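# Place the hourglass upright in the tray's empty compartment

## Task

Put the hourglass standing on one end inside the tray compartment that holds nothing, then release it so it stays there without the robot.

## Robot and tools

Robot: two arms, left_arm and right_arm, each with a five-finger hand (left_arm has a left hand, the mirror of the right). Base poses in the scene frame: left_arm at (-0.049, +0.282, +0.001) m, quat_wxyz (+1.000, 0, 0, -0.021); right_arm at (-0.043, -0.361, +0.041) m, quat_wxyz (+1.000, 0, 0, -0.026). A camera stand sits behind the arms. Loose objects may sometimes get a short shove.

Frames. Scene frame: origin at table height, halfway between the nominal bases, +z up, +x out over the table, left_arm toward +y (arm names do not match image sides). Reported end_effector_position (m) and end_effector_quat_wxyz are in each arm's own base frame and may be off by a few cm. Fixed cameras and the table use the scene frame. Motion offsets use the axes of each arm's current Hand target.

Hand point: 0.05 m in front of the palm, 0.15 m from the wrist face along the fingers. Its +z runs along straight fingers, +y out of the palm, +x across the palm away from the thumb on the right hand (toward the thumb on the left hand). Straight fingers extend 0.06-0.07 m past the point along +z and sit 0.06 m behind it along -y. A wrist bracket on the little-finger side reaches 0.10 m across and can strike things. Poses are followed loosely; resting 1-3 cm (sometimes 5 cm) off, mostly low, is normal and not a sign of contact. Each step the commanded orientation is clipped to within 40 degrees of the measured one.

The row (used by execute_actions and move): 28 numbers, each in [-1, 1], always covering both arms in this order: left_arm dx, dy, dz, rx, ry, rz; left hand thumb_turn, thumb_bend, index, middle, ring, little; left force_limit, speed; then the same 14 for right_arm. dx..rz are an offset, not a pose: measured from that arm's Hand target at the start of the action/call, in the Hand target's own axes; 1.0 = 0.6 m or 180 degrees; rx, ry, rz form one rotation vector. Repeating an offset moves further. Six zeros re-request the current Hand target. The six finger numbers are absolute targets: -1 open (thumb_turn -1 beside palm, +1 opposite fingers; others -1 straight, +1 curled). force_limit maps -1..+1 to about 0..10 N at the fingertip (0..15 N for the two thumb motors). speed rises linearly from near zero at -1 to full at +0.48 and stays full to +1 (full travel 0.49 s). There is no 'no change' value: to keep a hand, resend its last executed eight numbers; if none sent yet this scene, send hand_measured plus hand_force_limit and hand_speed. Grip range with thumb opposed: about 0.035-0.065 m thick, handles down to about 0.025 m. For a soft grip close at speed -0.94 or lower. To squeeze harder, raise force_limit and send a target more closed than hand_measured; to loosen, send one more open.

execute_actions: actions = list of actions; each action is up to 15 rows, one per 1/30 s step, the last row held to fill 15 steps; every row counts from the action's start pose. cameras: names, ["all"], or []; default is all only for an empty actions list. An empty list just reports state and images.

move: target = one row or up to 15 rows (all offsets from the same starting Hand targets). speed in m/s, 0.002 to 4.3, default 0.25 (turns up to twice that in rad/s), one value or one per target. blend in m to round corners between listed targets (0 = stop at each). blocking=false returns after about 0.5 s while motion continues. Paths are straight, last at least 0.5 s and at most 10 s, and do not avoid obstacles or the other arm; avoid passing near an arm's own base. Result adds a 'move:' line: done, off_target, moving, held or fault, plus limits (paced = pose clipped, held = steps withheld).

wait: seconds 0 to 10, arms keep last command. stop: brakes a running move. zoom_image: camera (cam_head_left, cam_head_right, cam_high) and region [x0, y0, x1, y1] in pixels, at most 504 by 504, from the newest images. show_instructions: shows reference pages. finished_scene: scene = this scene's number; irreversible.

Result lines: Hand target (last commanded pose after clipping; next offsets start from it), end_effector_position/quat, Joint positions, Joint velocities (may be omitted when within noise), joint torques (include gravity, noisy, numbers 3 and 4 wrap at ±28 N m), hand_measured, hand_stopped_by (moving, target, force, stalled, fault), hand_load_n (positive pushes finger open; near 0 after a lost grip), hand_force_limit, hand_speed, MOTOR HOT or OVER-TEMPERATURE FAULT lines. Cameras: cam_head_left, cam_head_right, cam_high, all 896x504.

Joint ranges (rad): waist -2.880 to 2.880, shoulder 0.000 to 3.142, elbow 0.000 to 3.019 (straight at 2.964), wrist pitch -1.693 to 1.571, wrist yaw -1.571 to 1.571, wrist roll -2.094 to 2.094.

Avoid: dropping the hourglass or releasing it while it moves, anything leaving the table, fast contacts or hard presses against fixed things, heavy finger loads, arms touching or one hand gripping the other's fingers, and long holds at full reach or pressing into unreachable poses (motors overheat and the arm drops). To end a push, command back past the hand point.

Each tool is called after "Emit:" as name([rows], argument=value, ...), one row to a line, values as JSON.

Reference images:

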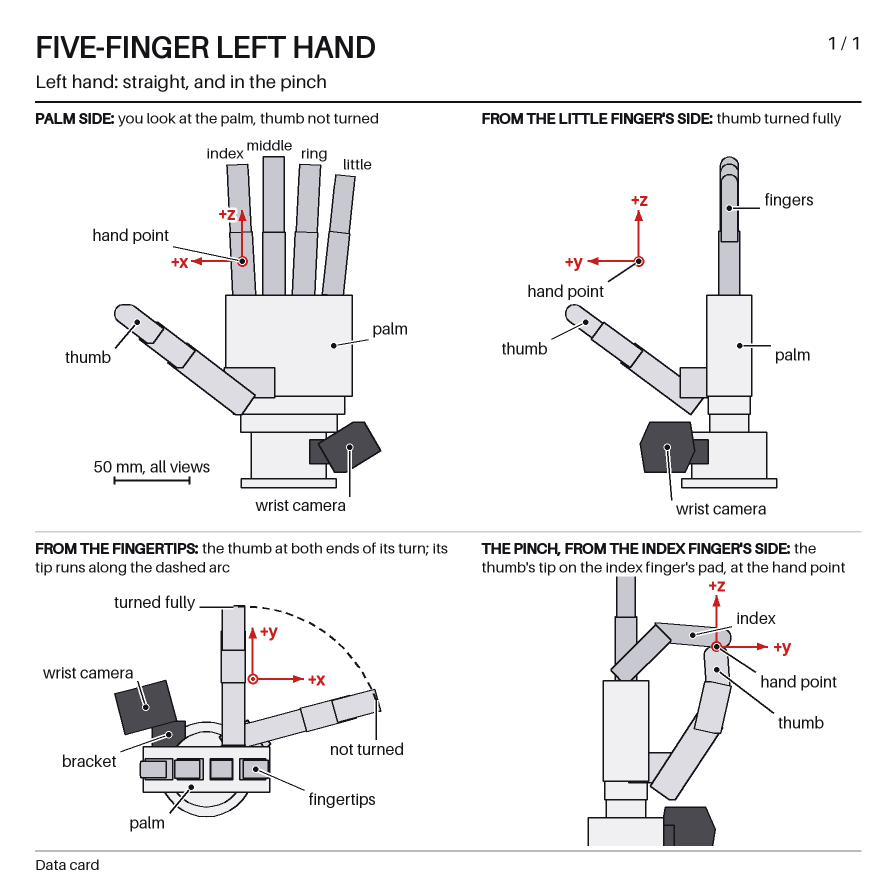

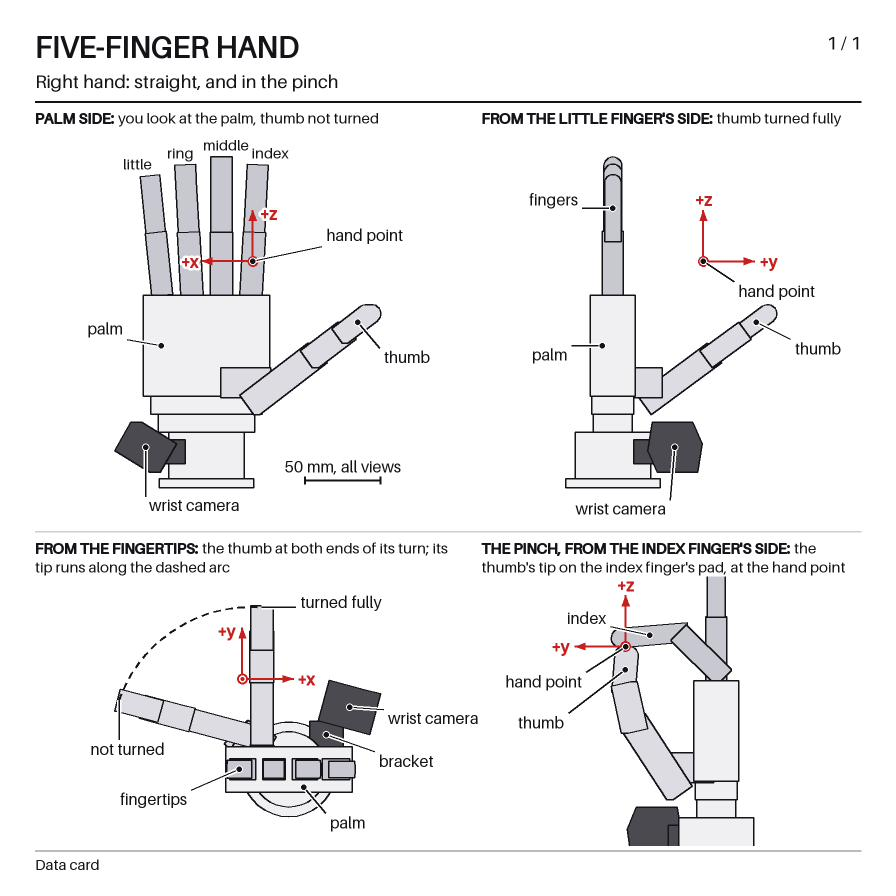

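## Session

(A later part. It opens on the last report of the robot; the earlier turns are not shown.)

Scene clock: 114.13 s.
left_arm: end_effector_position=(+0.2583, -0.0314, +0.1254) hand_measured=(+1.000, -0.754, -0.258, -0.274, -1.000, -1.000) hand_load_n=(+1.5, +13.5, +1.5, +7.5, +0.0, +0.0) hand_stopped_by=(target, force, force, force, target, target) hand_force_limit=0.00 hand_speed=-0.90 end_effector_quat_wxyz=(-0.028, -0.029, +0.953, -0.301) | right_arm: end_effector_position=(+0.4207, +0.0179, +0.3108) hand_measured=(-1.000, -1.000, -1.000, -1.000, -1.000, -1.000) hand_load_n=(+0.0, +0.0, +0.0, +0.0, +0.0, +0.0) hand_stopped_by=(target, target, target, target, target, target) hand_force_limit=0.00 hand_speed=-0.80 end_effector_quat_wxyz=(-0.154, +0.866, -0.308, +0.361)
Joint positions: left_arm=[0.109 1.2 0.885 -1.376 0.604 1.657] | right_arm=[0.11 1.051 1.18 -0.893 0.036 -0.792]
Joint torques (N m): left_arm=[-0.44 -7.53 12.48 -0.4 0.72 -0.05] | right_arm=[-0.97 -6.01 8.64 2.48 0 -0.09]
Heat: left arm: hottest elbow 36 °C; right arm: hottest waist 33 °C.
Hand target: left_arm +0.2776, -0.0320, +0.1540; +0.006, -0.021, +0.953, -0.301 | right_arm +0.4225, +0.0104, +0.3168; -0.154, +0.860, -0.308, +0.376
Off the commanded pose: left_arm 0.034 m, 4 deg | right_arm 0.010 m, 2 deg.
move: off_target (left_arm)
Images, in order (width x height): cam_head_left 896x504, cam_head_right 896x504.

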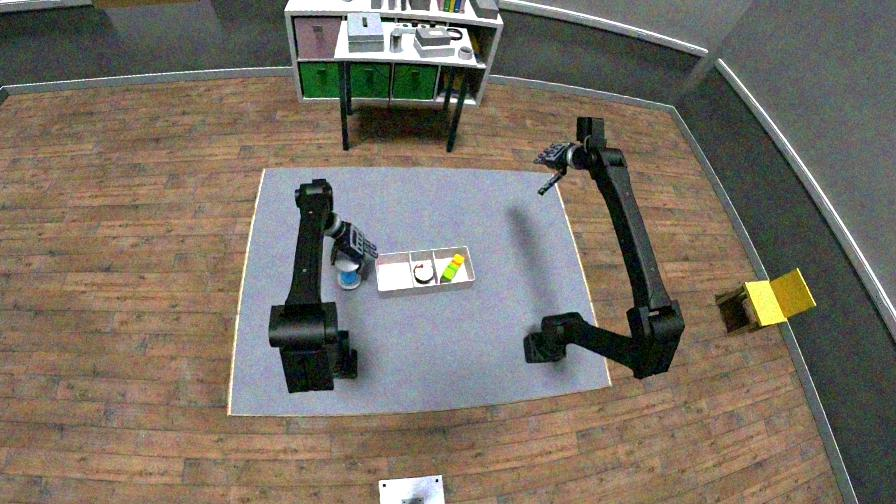

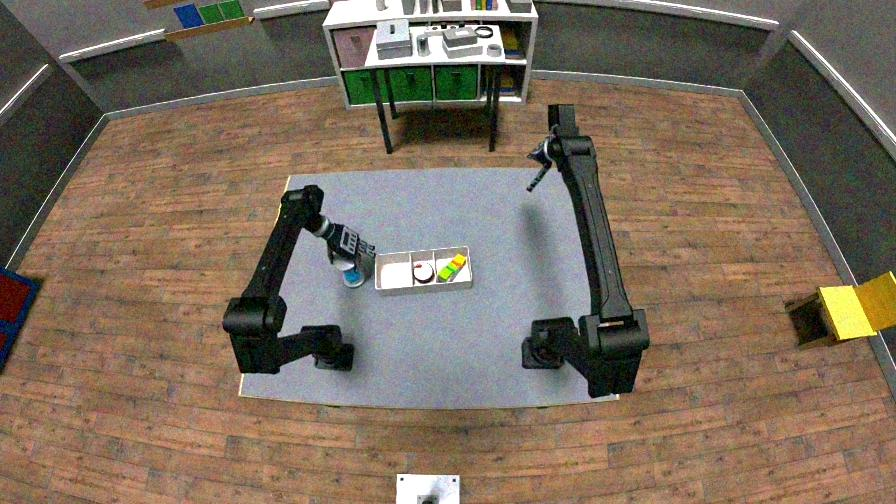

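Emit:
move([
  [0,-0.0669,-0.0956,0,0,0,1,-0.4,0.1,0.1,-1,-1,0.0,-0.9,0,0,0,0,0,0,-1,-1,-1,-1,-1,-1,0,-0.8],
  [0.0103,-0.2674,0.0448,0,0,0,1,-0.4,0.1,0.1,-1,-1,0.0,-0.9,0,0,0,0,0,0,-1,-1,-1,-1,-1,-1,0,-0.8],
], speed=[0.08,0.12], blend=0.015, cameras=["all"])

Emit:
zoom_image(camera="cam_head_right", region=[350, 210, 440, 310])

Emit:
zoom_image(camera="cam_head_left", region=[350, 210, 440, 310])

Emit:
zoom_image(camera="cam_high", region=[325, 130, 405, 220])

Scene clock: 121.37 s.
left_arm: end_effector_position=(+0.2574, -0.1679, +0.1954) hand_measured=(+1.000, -0.754, -0.258, -0.274, -1.000, -1.000) hand_load_n=(+2.0, +13.5, +2.0, +8.0, +0.0, +0.0) hand_stopped_by=(target, force, force, force, target, target) hand_force_limit=0.00 hand_speed=-0.90 end_effector_quat_wxyz=(-0.032, -0.030, +0.958, -0.284) | right_arm: end_effector_position=(+0.4207, +0.0179, +0.3108) hand_measured=(-1.000, -1.000, -1.000, -1.000, -1.000, -1.000) hand_load_n=(+0.0, +0.0, +0.0, +0.0, +0.0, +0.0) hand_stopped_by=(target, target, target, target, target, target) hand_force_limit=0.00 hand_speed=-0.80 end_effector_quat_wxyz=(-0.154, +0.866, -0.308, +0.361)
Joint positions: left_arm=[-0.352 1.149 1.037 -1.285 0.556 1.107] | right_arm=[0.11 1.051 1.18 -0.893 0.036 -0.792]
Joint torques (N m): left_arm=[-0.44 -6.36 13.41 0.9 0.46 -0.09] | right_arm=[-1.38 -5.36 8.51 2.32 0 -0.12]
Heat: left arm: hottest elbow 36 °C; right arm: hottest waist 33 °C.
Hand target: left_arm +0.2777, -0.1789, +0.2240; +0.006, -0.021, +0.953, -0.301 | right_arm +0.4225, +0.0104, +0.3168; -0.154, +0.860, -0.308, +0.376
Off the commanded pose: left_arm 0.037 m, 5 deg | right_arm 0.010 m, 2 deg.
move: off_target (left_arm)

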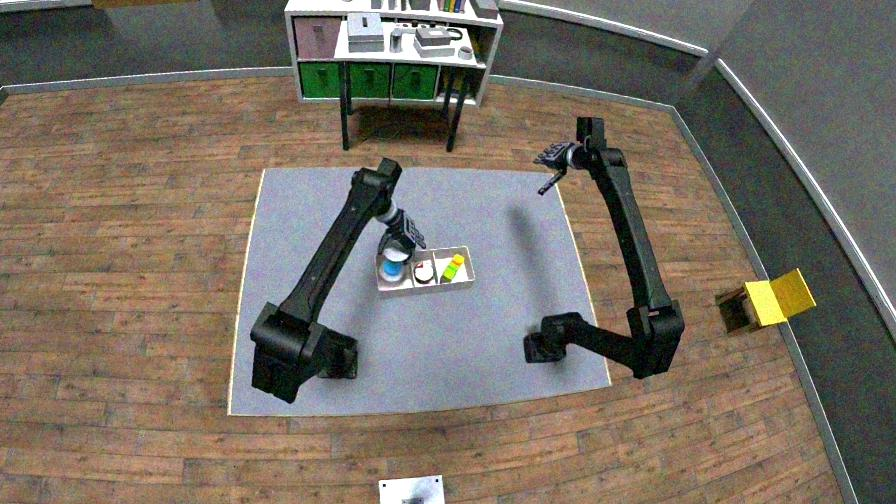

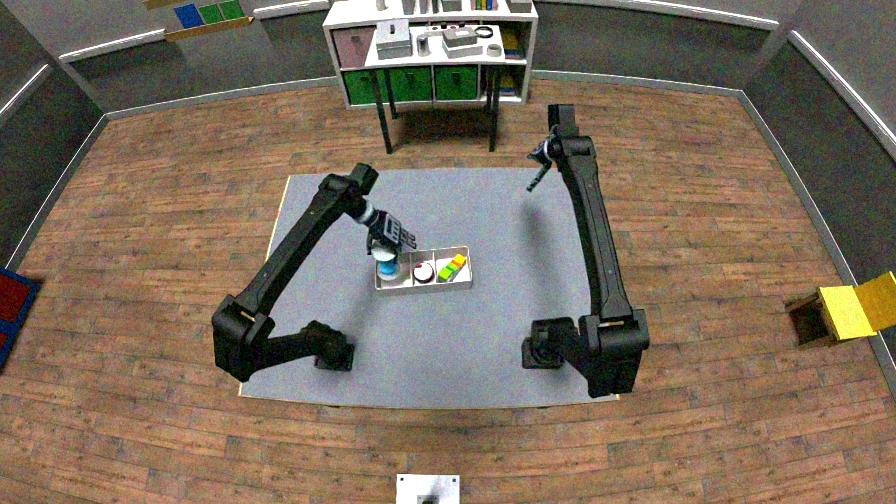

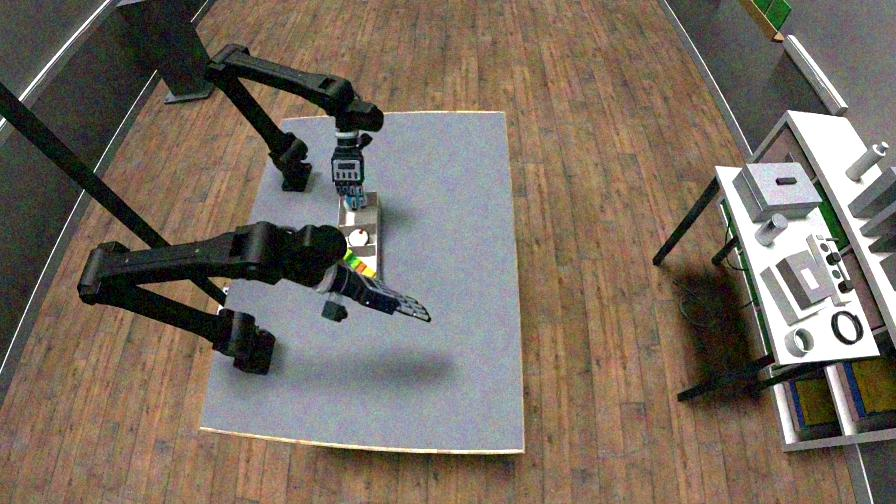

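Scaled by 5.040.

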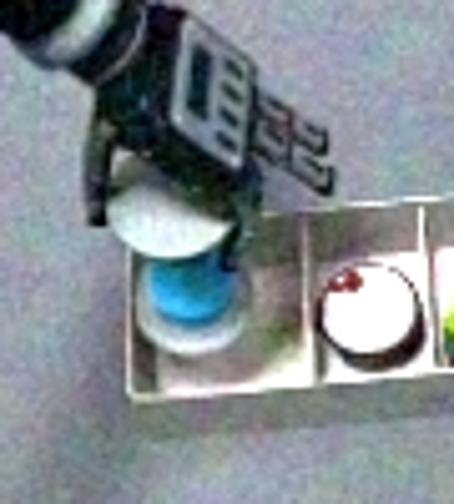

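Scaled by 5.040.

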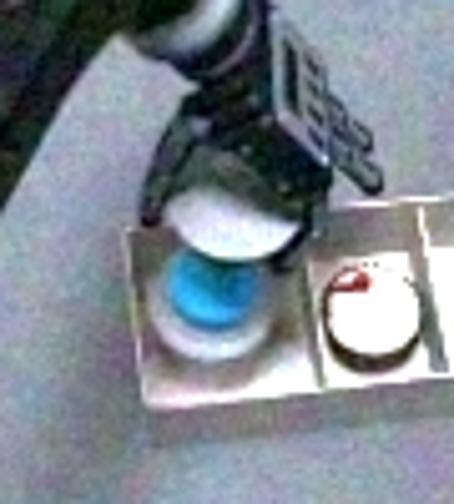

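Scaled by 5.600.

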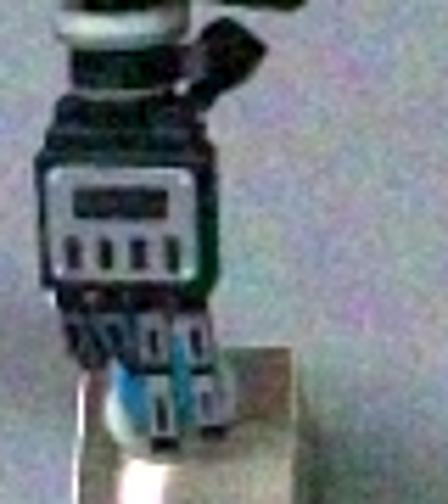

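Emit:
move(target=[0.001,0.0158,0.0602,0,0,0,1,-0.4,0.1,0.1,-1,-1,0.0,-0.9,0,0,0,0,0,0,-1,-1,-1,-1,-1,-1,0,-0.8], speed=0.08, cameras=["cam_head_right", "cam_head_left", "cam_high"])

Emit:
zoom_image(camera="cam_head_right", region=[350, 210, 440, 310])

Emit:
zoom_image(camera="cam_head_left", region=[350, 210, 440, 310])

Scene clock: 127.77 s.
left_arm: end_effector_position=(+0.2687, -0.1856, +0.1792) hand_measured=(+1.000, -0.754, -0.258, -0.274, -1.000, -1.000) hand_load_n=(+1.5, +13.5, +2.0, +7.5, +0.0, +0.0) hand_stopped_by=(target, force, force, force, target, target) hand_force_limit=0.00 hand_speed=-0.90 end_effector_quat_wxyz=(-0.010, -0.022, +0.956, -0.292) | right_arm: end_effector_position=(+0.4207, +0.0179, +0.3108) hand_measured=(-1.000, -1.000, -1.000, -1.000, -1.000, -1.000) hand_load_n=(-0.5, +0.0, +0.0, +0.0, +0.0, +0.0) hand_stopped_by=(target, target, target, target, target, target) hand_force_limit=0.00 hand_speed=-0.80 end_effector_quat_wxyz=(-0.154, +0.866, -0.308, +0.361)
Joint positions: left_arm=[-0.392 1.162 1.003 -1.167 0.546 1.064] | right_arm=[0.11 1.051 1.18 -0.893 0.036 -0.792]
Joint torques (N m): left_arm=[-0.44 -6.07 9.83 1.09 0.45 -0.08] | right_arm=[-1.55 -5.36 8.57 2.33 -0.03 -0.11]
Heat: left arm: hottest elbow 37 °C; right arm: hottest waist 33 °C.
Hand target: left_arm +0.2776, -0.1919, +0.1890; +0.006, -0.021, +0.953, -0.301 | right_arm +0.4225, +0.0104, +0.3168; -0.154, +0.860, -0.308, +0.376
Off the commanded pose: left_arm 0.015 m, 2 deg | right_arm 0.010 m, 2 deg.
move: off_target (left_arm)

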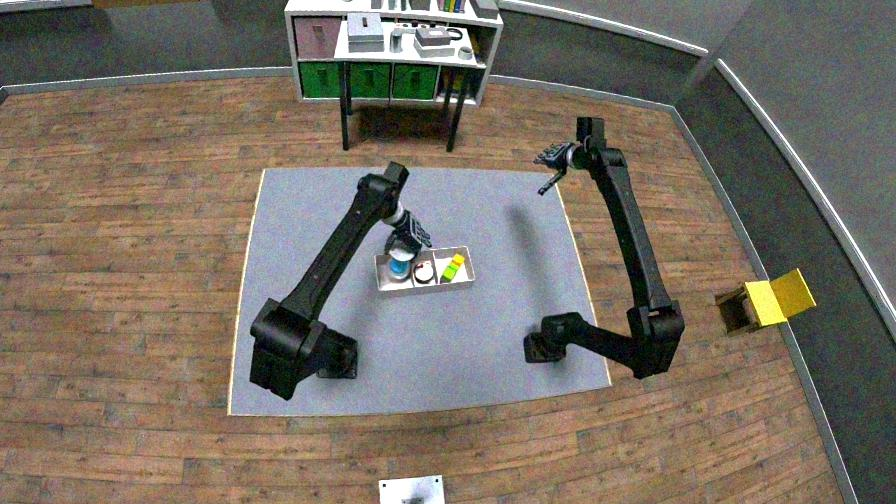

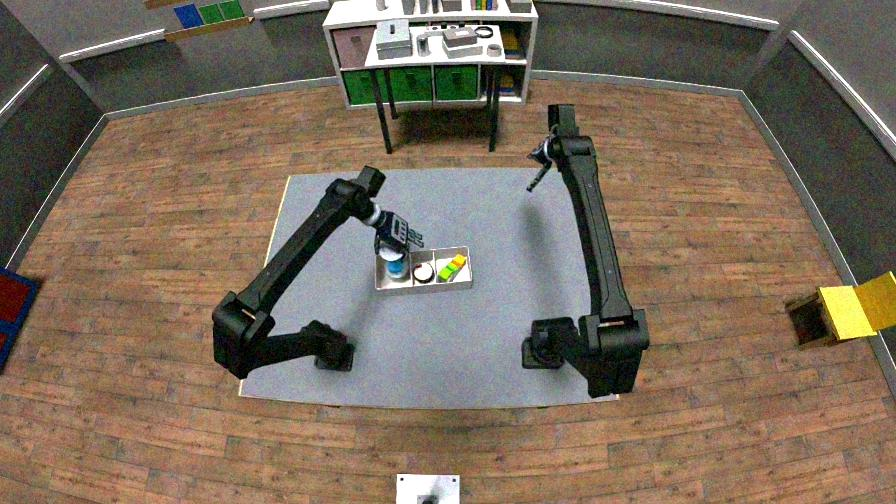

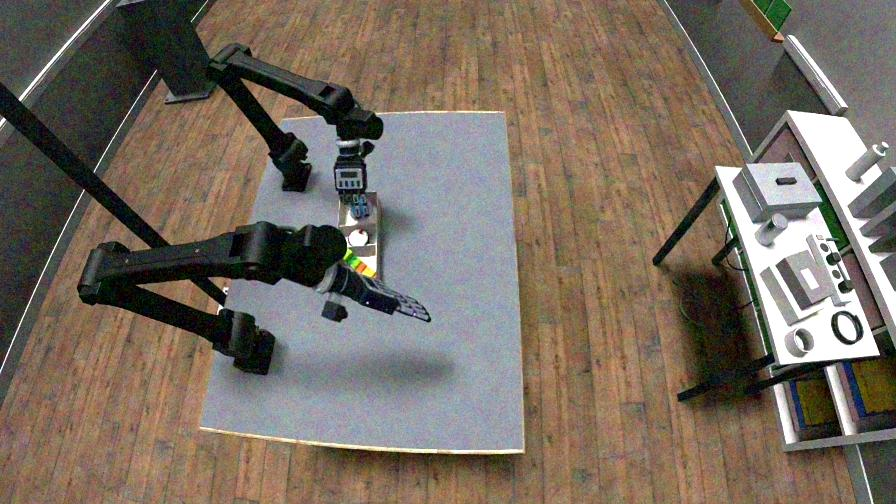

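Scaled by 5.040.

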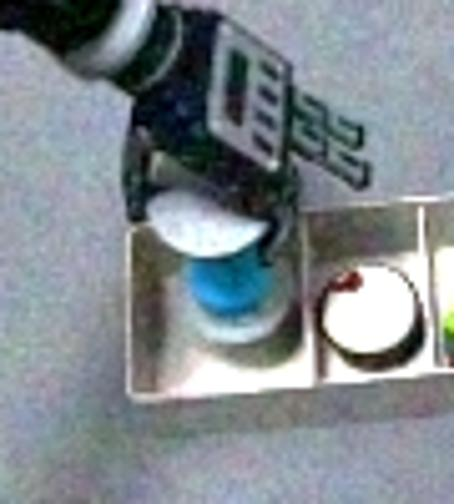

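Scaled by 5.040.

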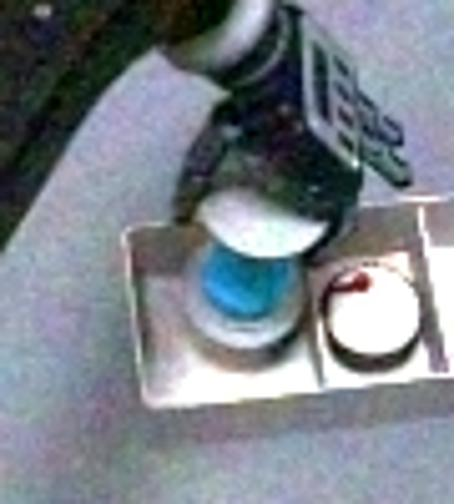

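Emit:
move(target=[-0.0013,0.0437,0.0102,0,0,0,1,-0.4,0.1,0.1,-1,-1,0.0,-0.9,0,0,0,0,0,0,-1,-1,-1,-1,-1,-1,0,-0.8], speed=0.06, cameras=["cam_head_right", "cam_head_left", "cam_high"])

Emit:
zoom_image(camera="cam_head_right", region=[350, 210, 440, 310])

Emit:
zoom_image(camera="cam_head_left", region=[350, 210, 440, 310])

Scene clock: 132.10 s.
left_arm: end_effector_position=(+0.2673, -0.1692, +0.1589) hand_measured=(+1.000, -0.754, -0.258, -0.274, -1.000, -1.000) hand_load_n=(+1.5, +13.5, +1.5, +8.0, +0.0, +0.0) hand_stopped_by=(target, force, force, force, target, target) hand_force_limit=0.00 hand_speed=-0.90 end_effector_quat_wxyz=(-0.012, -0.027, +0.957, -0.288) | right_arm: end_effector_position=(+0.4207, +0.0179, +0.3108) hand_measured=(-1.000, -1.000, -1.000, -1.000, -1.000, -1.000) hand_load_n=(+0.0, +0.0, +0.0, +0.0, +0.0, +0.0) hand_stopped_by=(target, target, target, target, target, target) hand_force_limit=0.00 hand_speed=-0.80 end_effector_quat_wxyz=(-0.154, +0.866, -0.308, +0.361)
Joint positions: left_arm=[-0.349 1.162 0.951 -1.146 0.549 1.104] | right_arm=[0.11 1.051 1.18 -0.893 0.036 -0.792]
Joint torques (N m): left_arm=[0.73 -6.12 9.55 0.99 0.89 0.08] | right_arm=[-1.67 -5.01 8.57 2.24 -0.03 -0.04]
Heat: left arm: hottest elbow 37 °C; right arm: hottest waist 33 °C.
Hand target: left_arm +0.2776, -0.1739, +0.1690; +0.006, -0.021, +0.953, -0.301 | right_arm +0.4225, +0.0104, +0.3168; -0.154, +0.860, -0.308, +0.376
Off the commanded pose: left_arm 0.015 m, 3 deg | right_arm 0.010 m, 2 deg.
move: off_target (left_arm)

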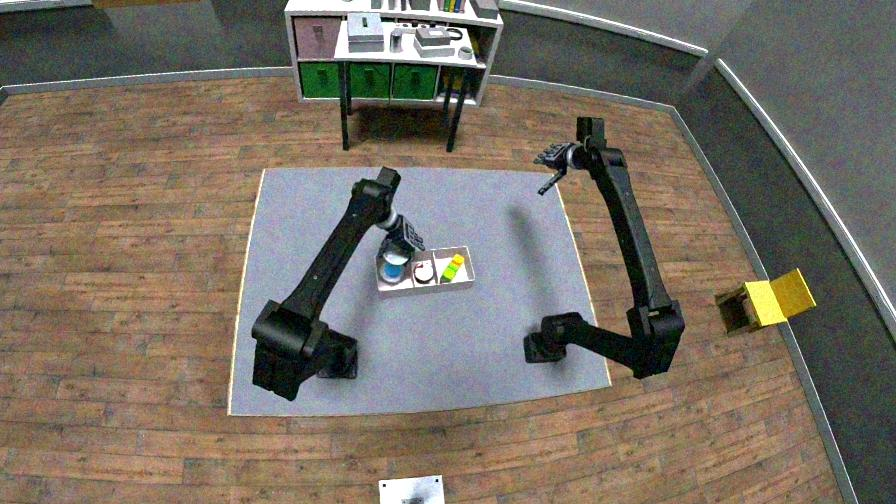

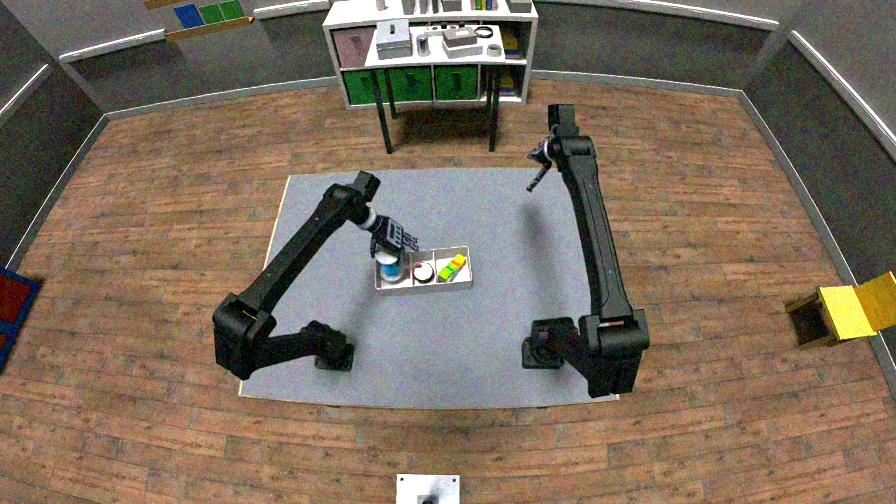

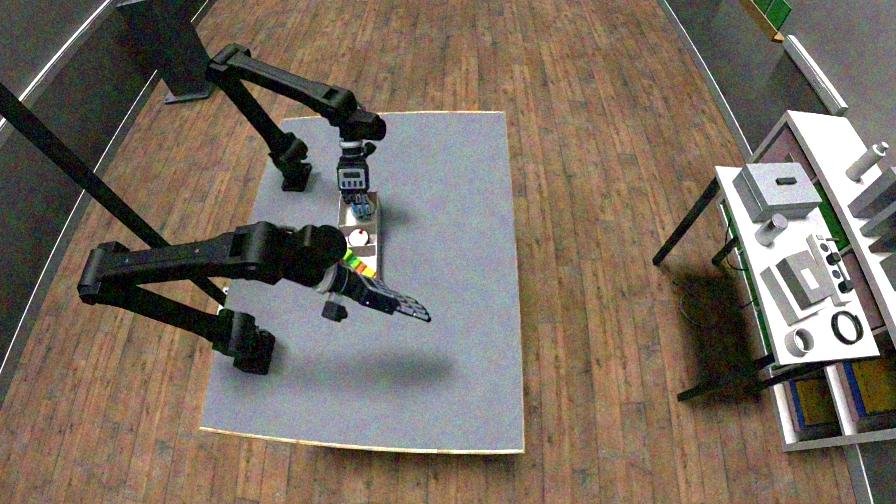

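Scaled by 5.040.

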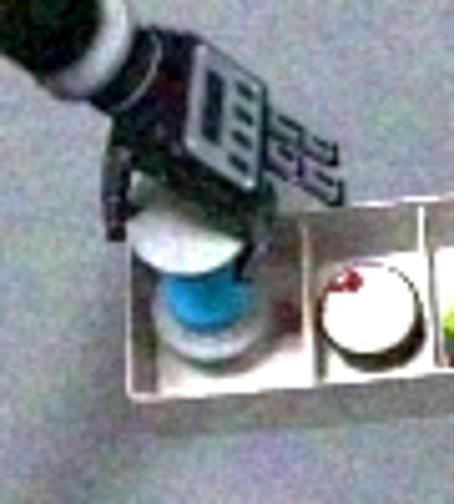

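Scaled by 5.040.

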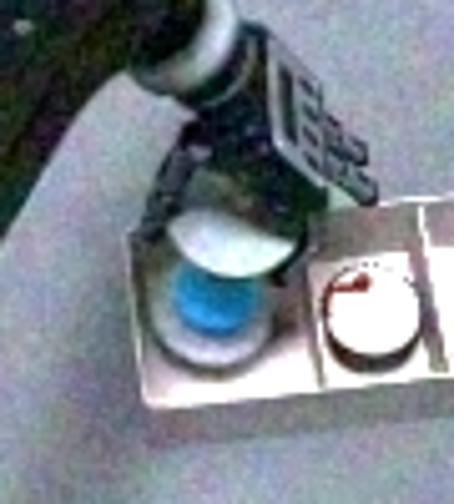

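Emit:
move(target=[-0.0097,0.0167,0.0392,0,0,0,1,-0.4,0.1,0.1,-1,-1,0.0,-0.9,0,0,0,0,0,0,-1,-1,-1,-1,-1,-1,0,-0.8], speed=0.06, cameras=["cam_head_right", "cam_head_left", "cam_high"])

Emit:
zoom_image(camera="cam_head_right", region=[350, 210, 440, 310])

Emit:
zoom_image(camera="cam_head_left", region=[350, 210, 440, 310])

Scene clock: 137.27 s.
left_arm: end_effector_position=(+0.2740, -0.1721, +0.1349) hand_measured=(+1.000, -0.754, -0.258, -0.274, -1.000, -1.000) hand_load_n=(+2.0, +13.5, +2.0, +8.0, +0.0, +0.0) hand_stopped_by=(target, force, force, force, target, target) hand_force_limit=0.00 hand_speed=-0.90 end_effector_quat_wxyz=(-0.009, -0.026, +0.957, -0.289) | right_arm: end_effector_position=(+0.4207, +0.0179, +0.3108) hand_measured=(-1.000, -1.000, -1.000, -1.000, -1.000, -1.000) hand_load_n=(+0.0, +0.0, +0.0, +0.0, +0.0, +0.0) hand_stopped_by=(target, target, target, target, target, target) hand_force_limit=0.00 hand_speed=-0.80 end_effector_quat_wxyz=(-0.154, +0.866, -0.308, +0.361)
Joint positions: left_arm=[-0.35 1.194 0.911 -1.066 0.549 1.104] | right_arm=[0.11 1.051 1.18 -0.893 0.036 -0.792]
Joint torques (N m): left_arm=[0.15 -6.18 9.47 1.03 0.81 0.01] | right_arm=[-1.49 -5.19 8.64 2.25 -0.01 -0.04]
Heat: left arm: hottest elbow 37 °C; right arm: hottest waist 33 °C.
Hand target: left_arm +0.2836, -0.1789, +0.1439; +0.006, -0.021, +0.953, -0.301 | right_arm +0.4225, +0.0104, +0.3168; -0.154, +0.860, -0.308, +0.376
Off the commanded pose: left_arm 0.015 m, 2 deg | right_arm 0.010 m, 2 deg.
move: off_target (left_arm)

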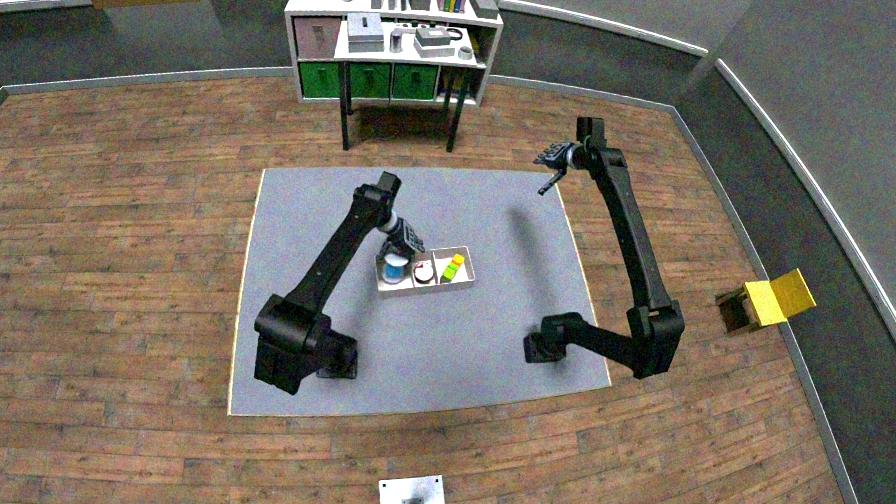

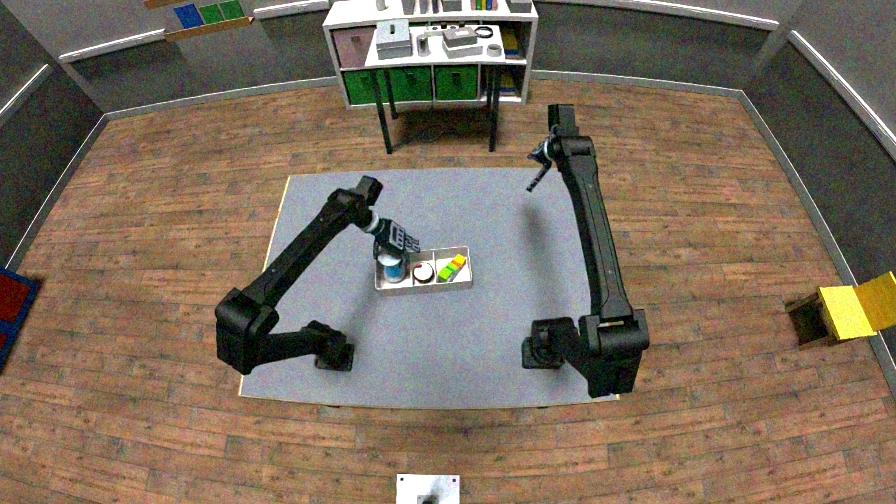

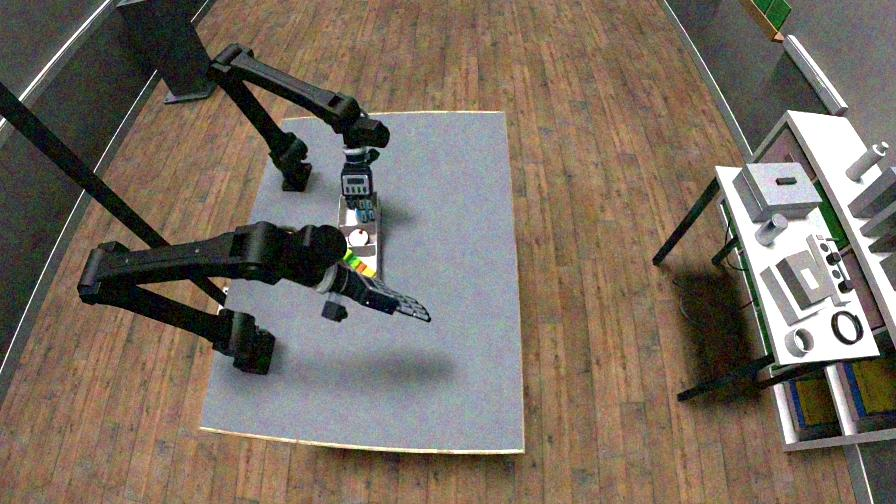

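Scaled by 5.040.

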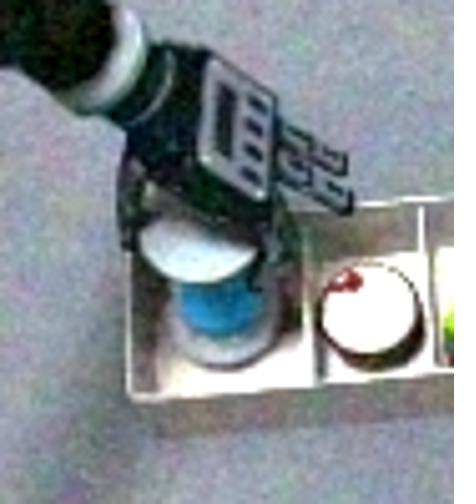

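Scaled by 5.040.

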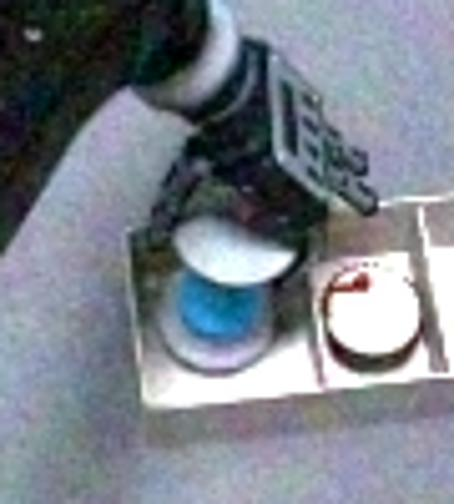

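Emit:
move(target=[0,0.0115,0.0164,0,0,0,1,-0.4,0.1,0.1,-1,-1,0.0,-0.9,0,0,0,0,0,0,-1,-1,-1,-1,-1,-1,0,-0.8], speed=0.04)

Emit:
move(target=[0,0.0077,0.0109,0,0,0,1,-0.4,0.1,0.1,-1,-1,0.0,-0.9,0,0,0,0,0,0,-1,-1,-1,-1,-1,-1,0,-0.8], speed=0.03, cameras=["cam_head_right", "cam_head_left"])

Emit:
zoom_image(camera="cam_head_right", region=[350, 210, 440, 310])

Emit:
zoom_image(camera="cam_head_left", region=[350, 210, 440, 310])

Scene clock: 140.87 s.
left_arm: end_effector_position=(+0.2741, -0.1722, +0.1242) hand_measured=(+1.000, -0.754, -0.258, -0.274, -1.000, -1.000) hand_load_n=(+2.0, +13.5, +2.0, +7.5, +0.0, +0.0) hand_stopped_by=(target, force, force, force, target, target) hand_force_limit=0.00 hand_speed=-0.90 end_effector_quat_wxyz=(-0.007, -0.025, +0.957, -0.290) | right_arm: end_effector_position=(+0.4207, +0.0179, +0.3108) hand_measured=(-1.000, -1.000, -1.000, -1.000, -1.000, -1.000) hand_load_n=(+0.0, +0.0, +0.0, +0.0, +0.0, +0.0) hand_stopped_by=(target, target, target, target, target, target) hand_force_limit=0.00 hand_speed=-0.80 end_effector_quat_wxyz=(-0.154, +0.866, -0.308, +0.361)
Joint positions: left_arm=[-0.35 1.2 0.886 -1.031 0.549 1.104] | right_arm=[0.11 1.051 1.18 -0.893 0.036 -0.792]
Joint torques (N m): left_arm=[0.15 -6.01 9.31 1.03 0.81 0] | right_arm=[-1.03 -4.72 8.73 2.13 0 -0.08]
Heat: left arm: hottest elbow 37 °C; right arm: hottest waist 33 °C.
Hand target: left_arm +0.2836, -0.1789, +0.1319; +0.006, -0.021, +0.953, -0.301 | right_arm +0.4225, +0.0104, +0.3168; -0.154, +0.860, -0.308, +0.376
Off the commanded pose: left_arm 0.014 m, 2 deg | right_arm 0.010 m, 2 deg.
move: off_target (left_arm)

Scene clock: 141.90 s.
left_arm: end_effector_position=(+0.2747, -0.1719, +0.1174) hand_measured=(+1.000, -0.754, -0.258, -0.274, -1.000, -1.000) hand_load_n=(+1.5, +13.5, +2.0, +7.5, +0.0, +0.0) hand_stopped_by=(target, force, force, force, target, target) hand_force_limit=0.00 hand_speed=-0.90 end_effector_quat_wxyz=(-0.006, -0.026, +0.957, -0.290) | right_arm: end_effector_position=(+0.4207, +0.0179, +0.3108) hand_measured=(-1.000, -1.000, -1.000, -1.000, -1.000, -1.000) hand_load_n=(+0.0, +0.0, +0.0, +0.0, +0.0, -0.5) hand_stopped_by=(target, target, target, target, target, target) hand_force_limit=0.00 hand_speed=-0.80 end_effector_quat_wxyz=(-0.154, +0.866, -0.308, +0.361)
Joint positions: left_arm=[-0.349 1.206 0.873 -1.009 0.549 1.104] | right_arm=[0.11 1.051 1.18 -0.893 0.036 -0.792]
Joint torques (N m): left_arm=[0.15 -5.89 9.09 1.09 0.79 0] | right_arm=[-1.32 -5.42 8.39 2.32 -0.03 -0.09]
Heat: left arm: hottest elbow 37 °C; right arm: hottest waist 33 °C.
Hand target: left_arm +0.2836, -0.1789, +0.1239; +0.006, -0.021, +0.953, -0.301 | right_arm +0.4225, +0.0104, +0.3168; -0.154, +0.860, -0.308, +0.376
Off the commanded pose: left_arm 0.013 m, 2 deg | right_arm 0.010 m, 2 deg.
move: off_target (left_arm)
Images, in order (width x height): cam_head_left 896x504, cam_head_right 896x504.

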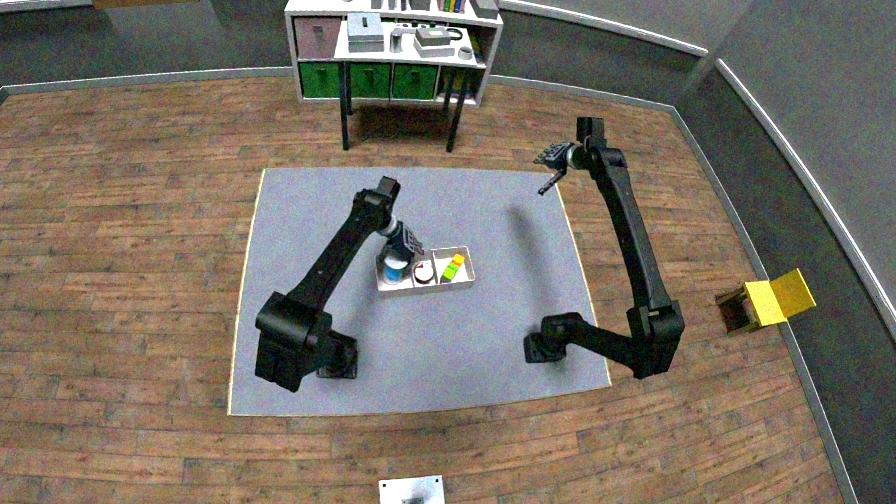

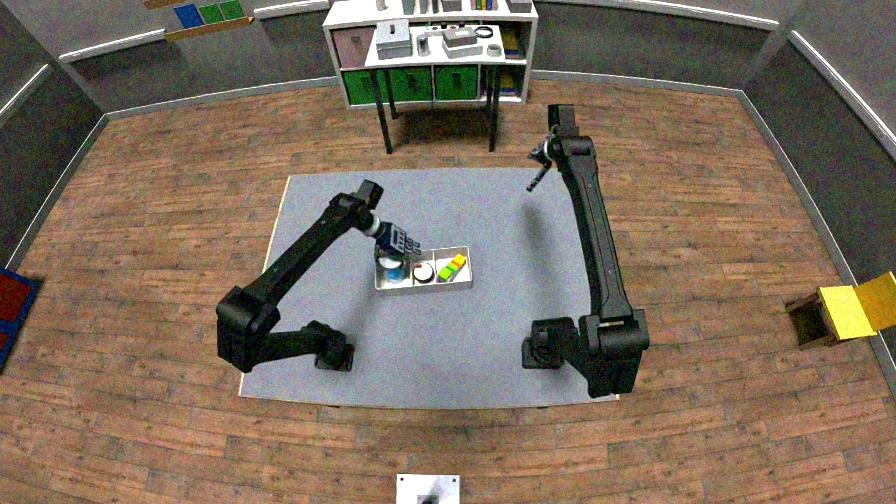

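Scaled by 5.040.

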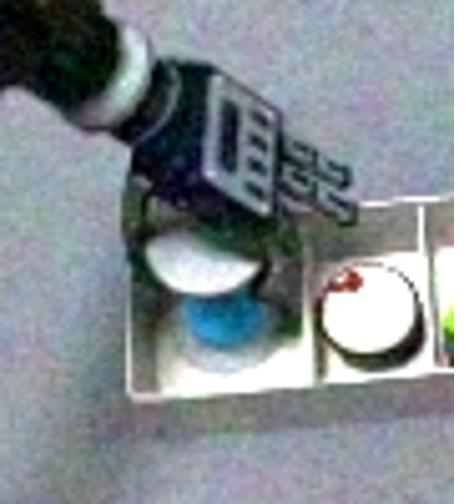

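Scaled by 5.040.

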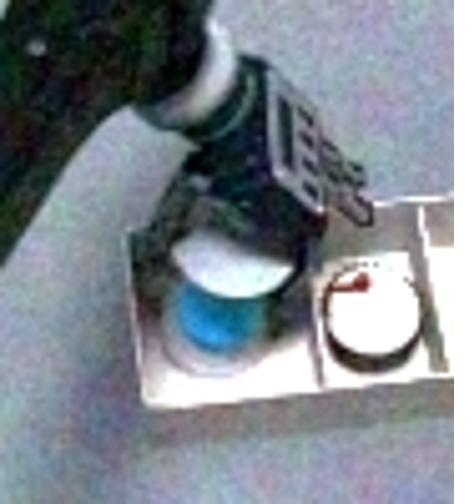

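Emit:
move(target=[0,0.0067,0.0096,0,0,0,1,-0.4,0.1,0.1,-1,-1,0.0,-0.9,0,0,0,0,0,0,-1,-1,-1,-1,-1,-1,0,-0.8], speed=0.03, cameras=["cam_head_right"])

Emit:
zoom_image(camera="cam_head_right", region=[350, 210, 440, 310])

Scene clock: 145.13 s.
left_arm: end_effector_position=(+0.2778, -0.1733, +0.1165) hand_measured=(+1.000, -0.754, -0.258, -0.274, -1.000, -1.000) hand_load_n=(+1.5, +14.0, +2.0, +6.5, +0.0, +0.0) hand_stopped_by=(target, force, force, force, target, target) hand_force_limit=0.00 hand_speed=-0.90 end_effector_quat_wxyz=(+0.000, -0.026, +0.956, -0.293) | right_arm: end_effector_position=(+0.4207, +0.0179, +0.3108) hand_measured=(-1.000, -1.000, -1.000, -1.000, -1.000, -1.000) hand_load_n=(+0.0, +0.0, +0.0, +0.0, -0.5, +0.0) hand_stopped_by=(target, target, target, target, target, target) hand_force_limit=0.00 hand_speed=-0.80 end_effector_quat_wxyz=(-0.154, +0.866, -0.308, +0.361)
Joint positions: left_arm=[-0.349 1.206 0.87 -0.991 0.549 1.098] | right_arm=[0.11 1.051 1.18 -0.893 0.036 -0.792]
Joint torques (N m): left_arm=[0.21 -5.3 8.28 1.24 0.79 0] | right_arm=[-1.73 -5.48 8.53 2.15 0.03 -0.07]
Heat: left arm: hottest elbow 37 °C; right arm: hottest waist 33 °C.
Hand target: left_arm +0.2836, -0.1789, +0.1169; +0.006, -0.021, +0.953, -0.301 | right_arm +0.4225, +0.0104, +0.3168; -0.154, +0.860, -0.308, +0.376
Off the commanded pose: left_arm 0.008 m, 1 deg | right_arm 0.010 m, 2 deg.
move: done
Images, in order (width x height): cam_head_right 896x504.

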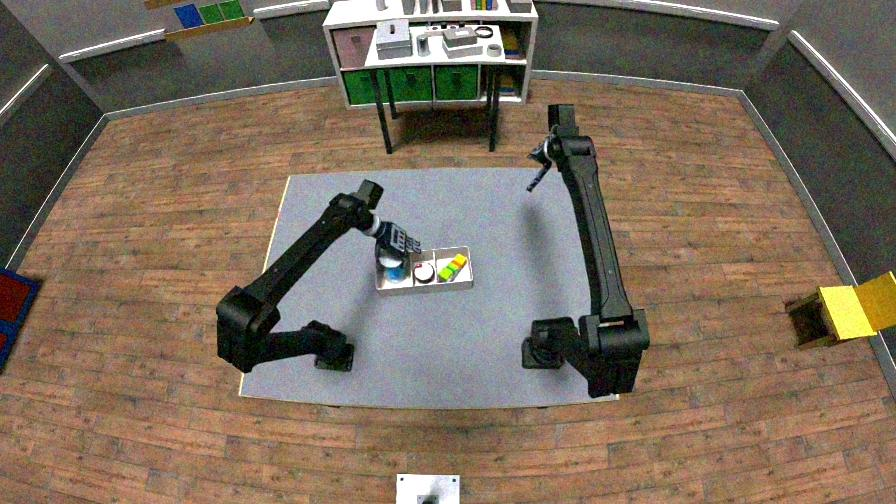

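Scaled by 5.040.

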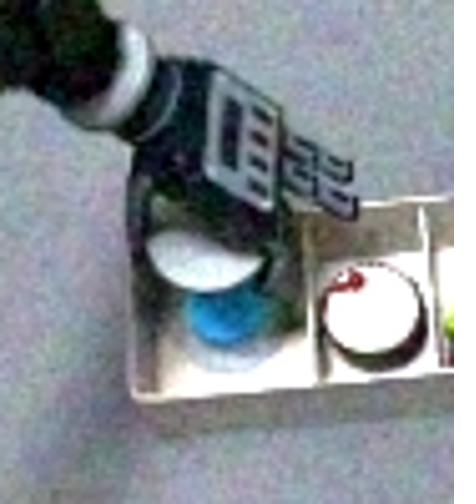

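Emit:
move(target=[0,0,0,0,0,0,1,-0.84,-0.34,-0.34,-1,-1,0.0,-0.9,0,0,0,0,0,0,-1,-1,-1,-1,-1,-1,0,-0.8], speed=0.03, cameras=["cam_head_right"])

Emit:
zoom_image(camera="cam_head_right", region=[350, 210, 440, 310])

Scene clock: 148.33 s.
left_arm: end_effector_position=(+0.2793, -0.1735, +0.1164) hand_measured=(+1.000, -0.840, -0.340, -0.340, -1.000, -1.000) hand_load_n=(+0.0, +0.5, +0.0, +0.0, +0.0, +0.0) hand_stopped_by=(target, target, target, target, target, target) hand_force_limit=0.00 hand_speed=-0.90 end_effector_quat_wxyz=(+0.003, -0.023, +0.956, -0.294) | right_arm: end_effector_position=(+0.4207, +0.0179, +0.3108) hand_measured=(-1.000, -1.000, -1.000, -1.000, -1.000, -1.000) hand_load_n=(+0.0, +0.0, +0.0, +0.0, +0.0, +0.0) hand_stopped_by=(target, target, target, target, target, target) hand_force_limit=0.00 hand_speed=-0.80 end_effector_quat_wxyz=(-0.154, +0.866, -0.308, +0.361)
Joint positions: left_arm=[-0.349 1.206 0.87 -0.986 0.549 1.104] | right_arm=[0.11 1.051 1.18 -0.893 0.036 -0.792]
Joint torques (N m): left_arm=[0.09 -5.3 8.28 1.06 0.79 0] | right_arm=[-1.85 -5.07 8.66 2.24 -0.03 -0.06]
Heat: left arm: hottest elbow 37 °C; right arm: hottest waist 33 °C.
Hand target: left_arm +0.2836, -0.1789, +0.1169; +0.006, -0.021, +0.953, -0.301 | right_arm +0.4225, +0.0104, +0.3168; -0.154, +0.860, -0.308, +0.376
Off the commanded pose: left_arm 0.007 m, 1 deg | right_arm 0.010 m, 2 deg.
move: done
Images, in order (width x height): cam_head_right 896x504.

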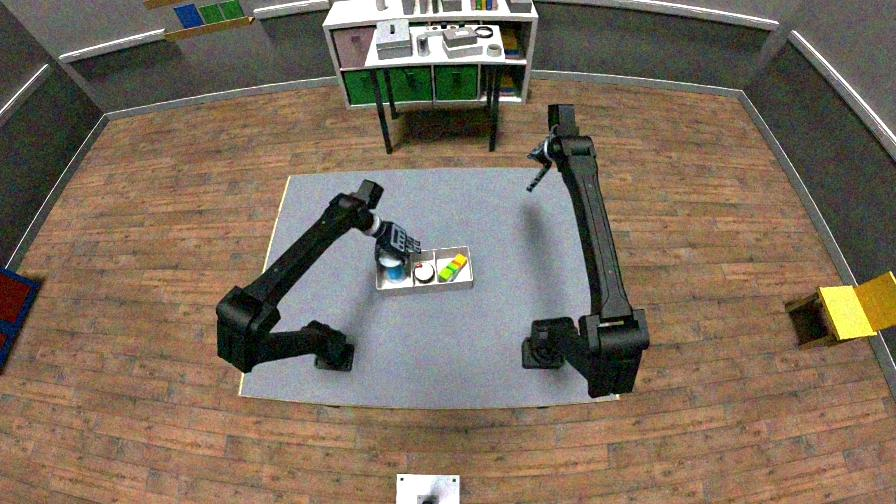

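Scaled by 5.040.

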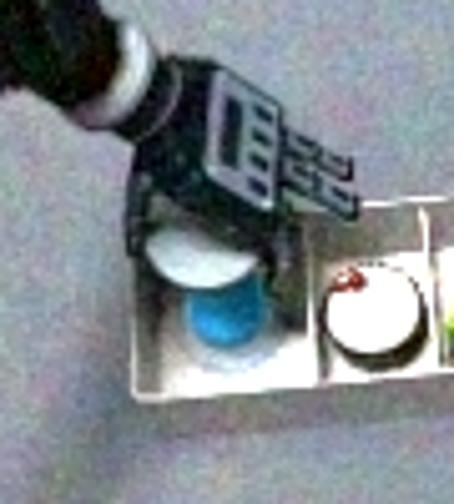

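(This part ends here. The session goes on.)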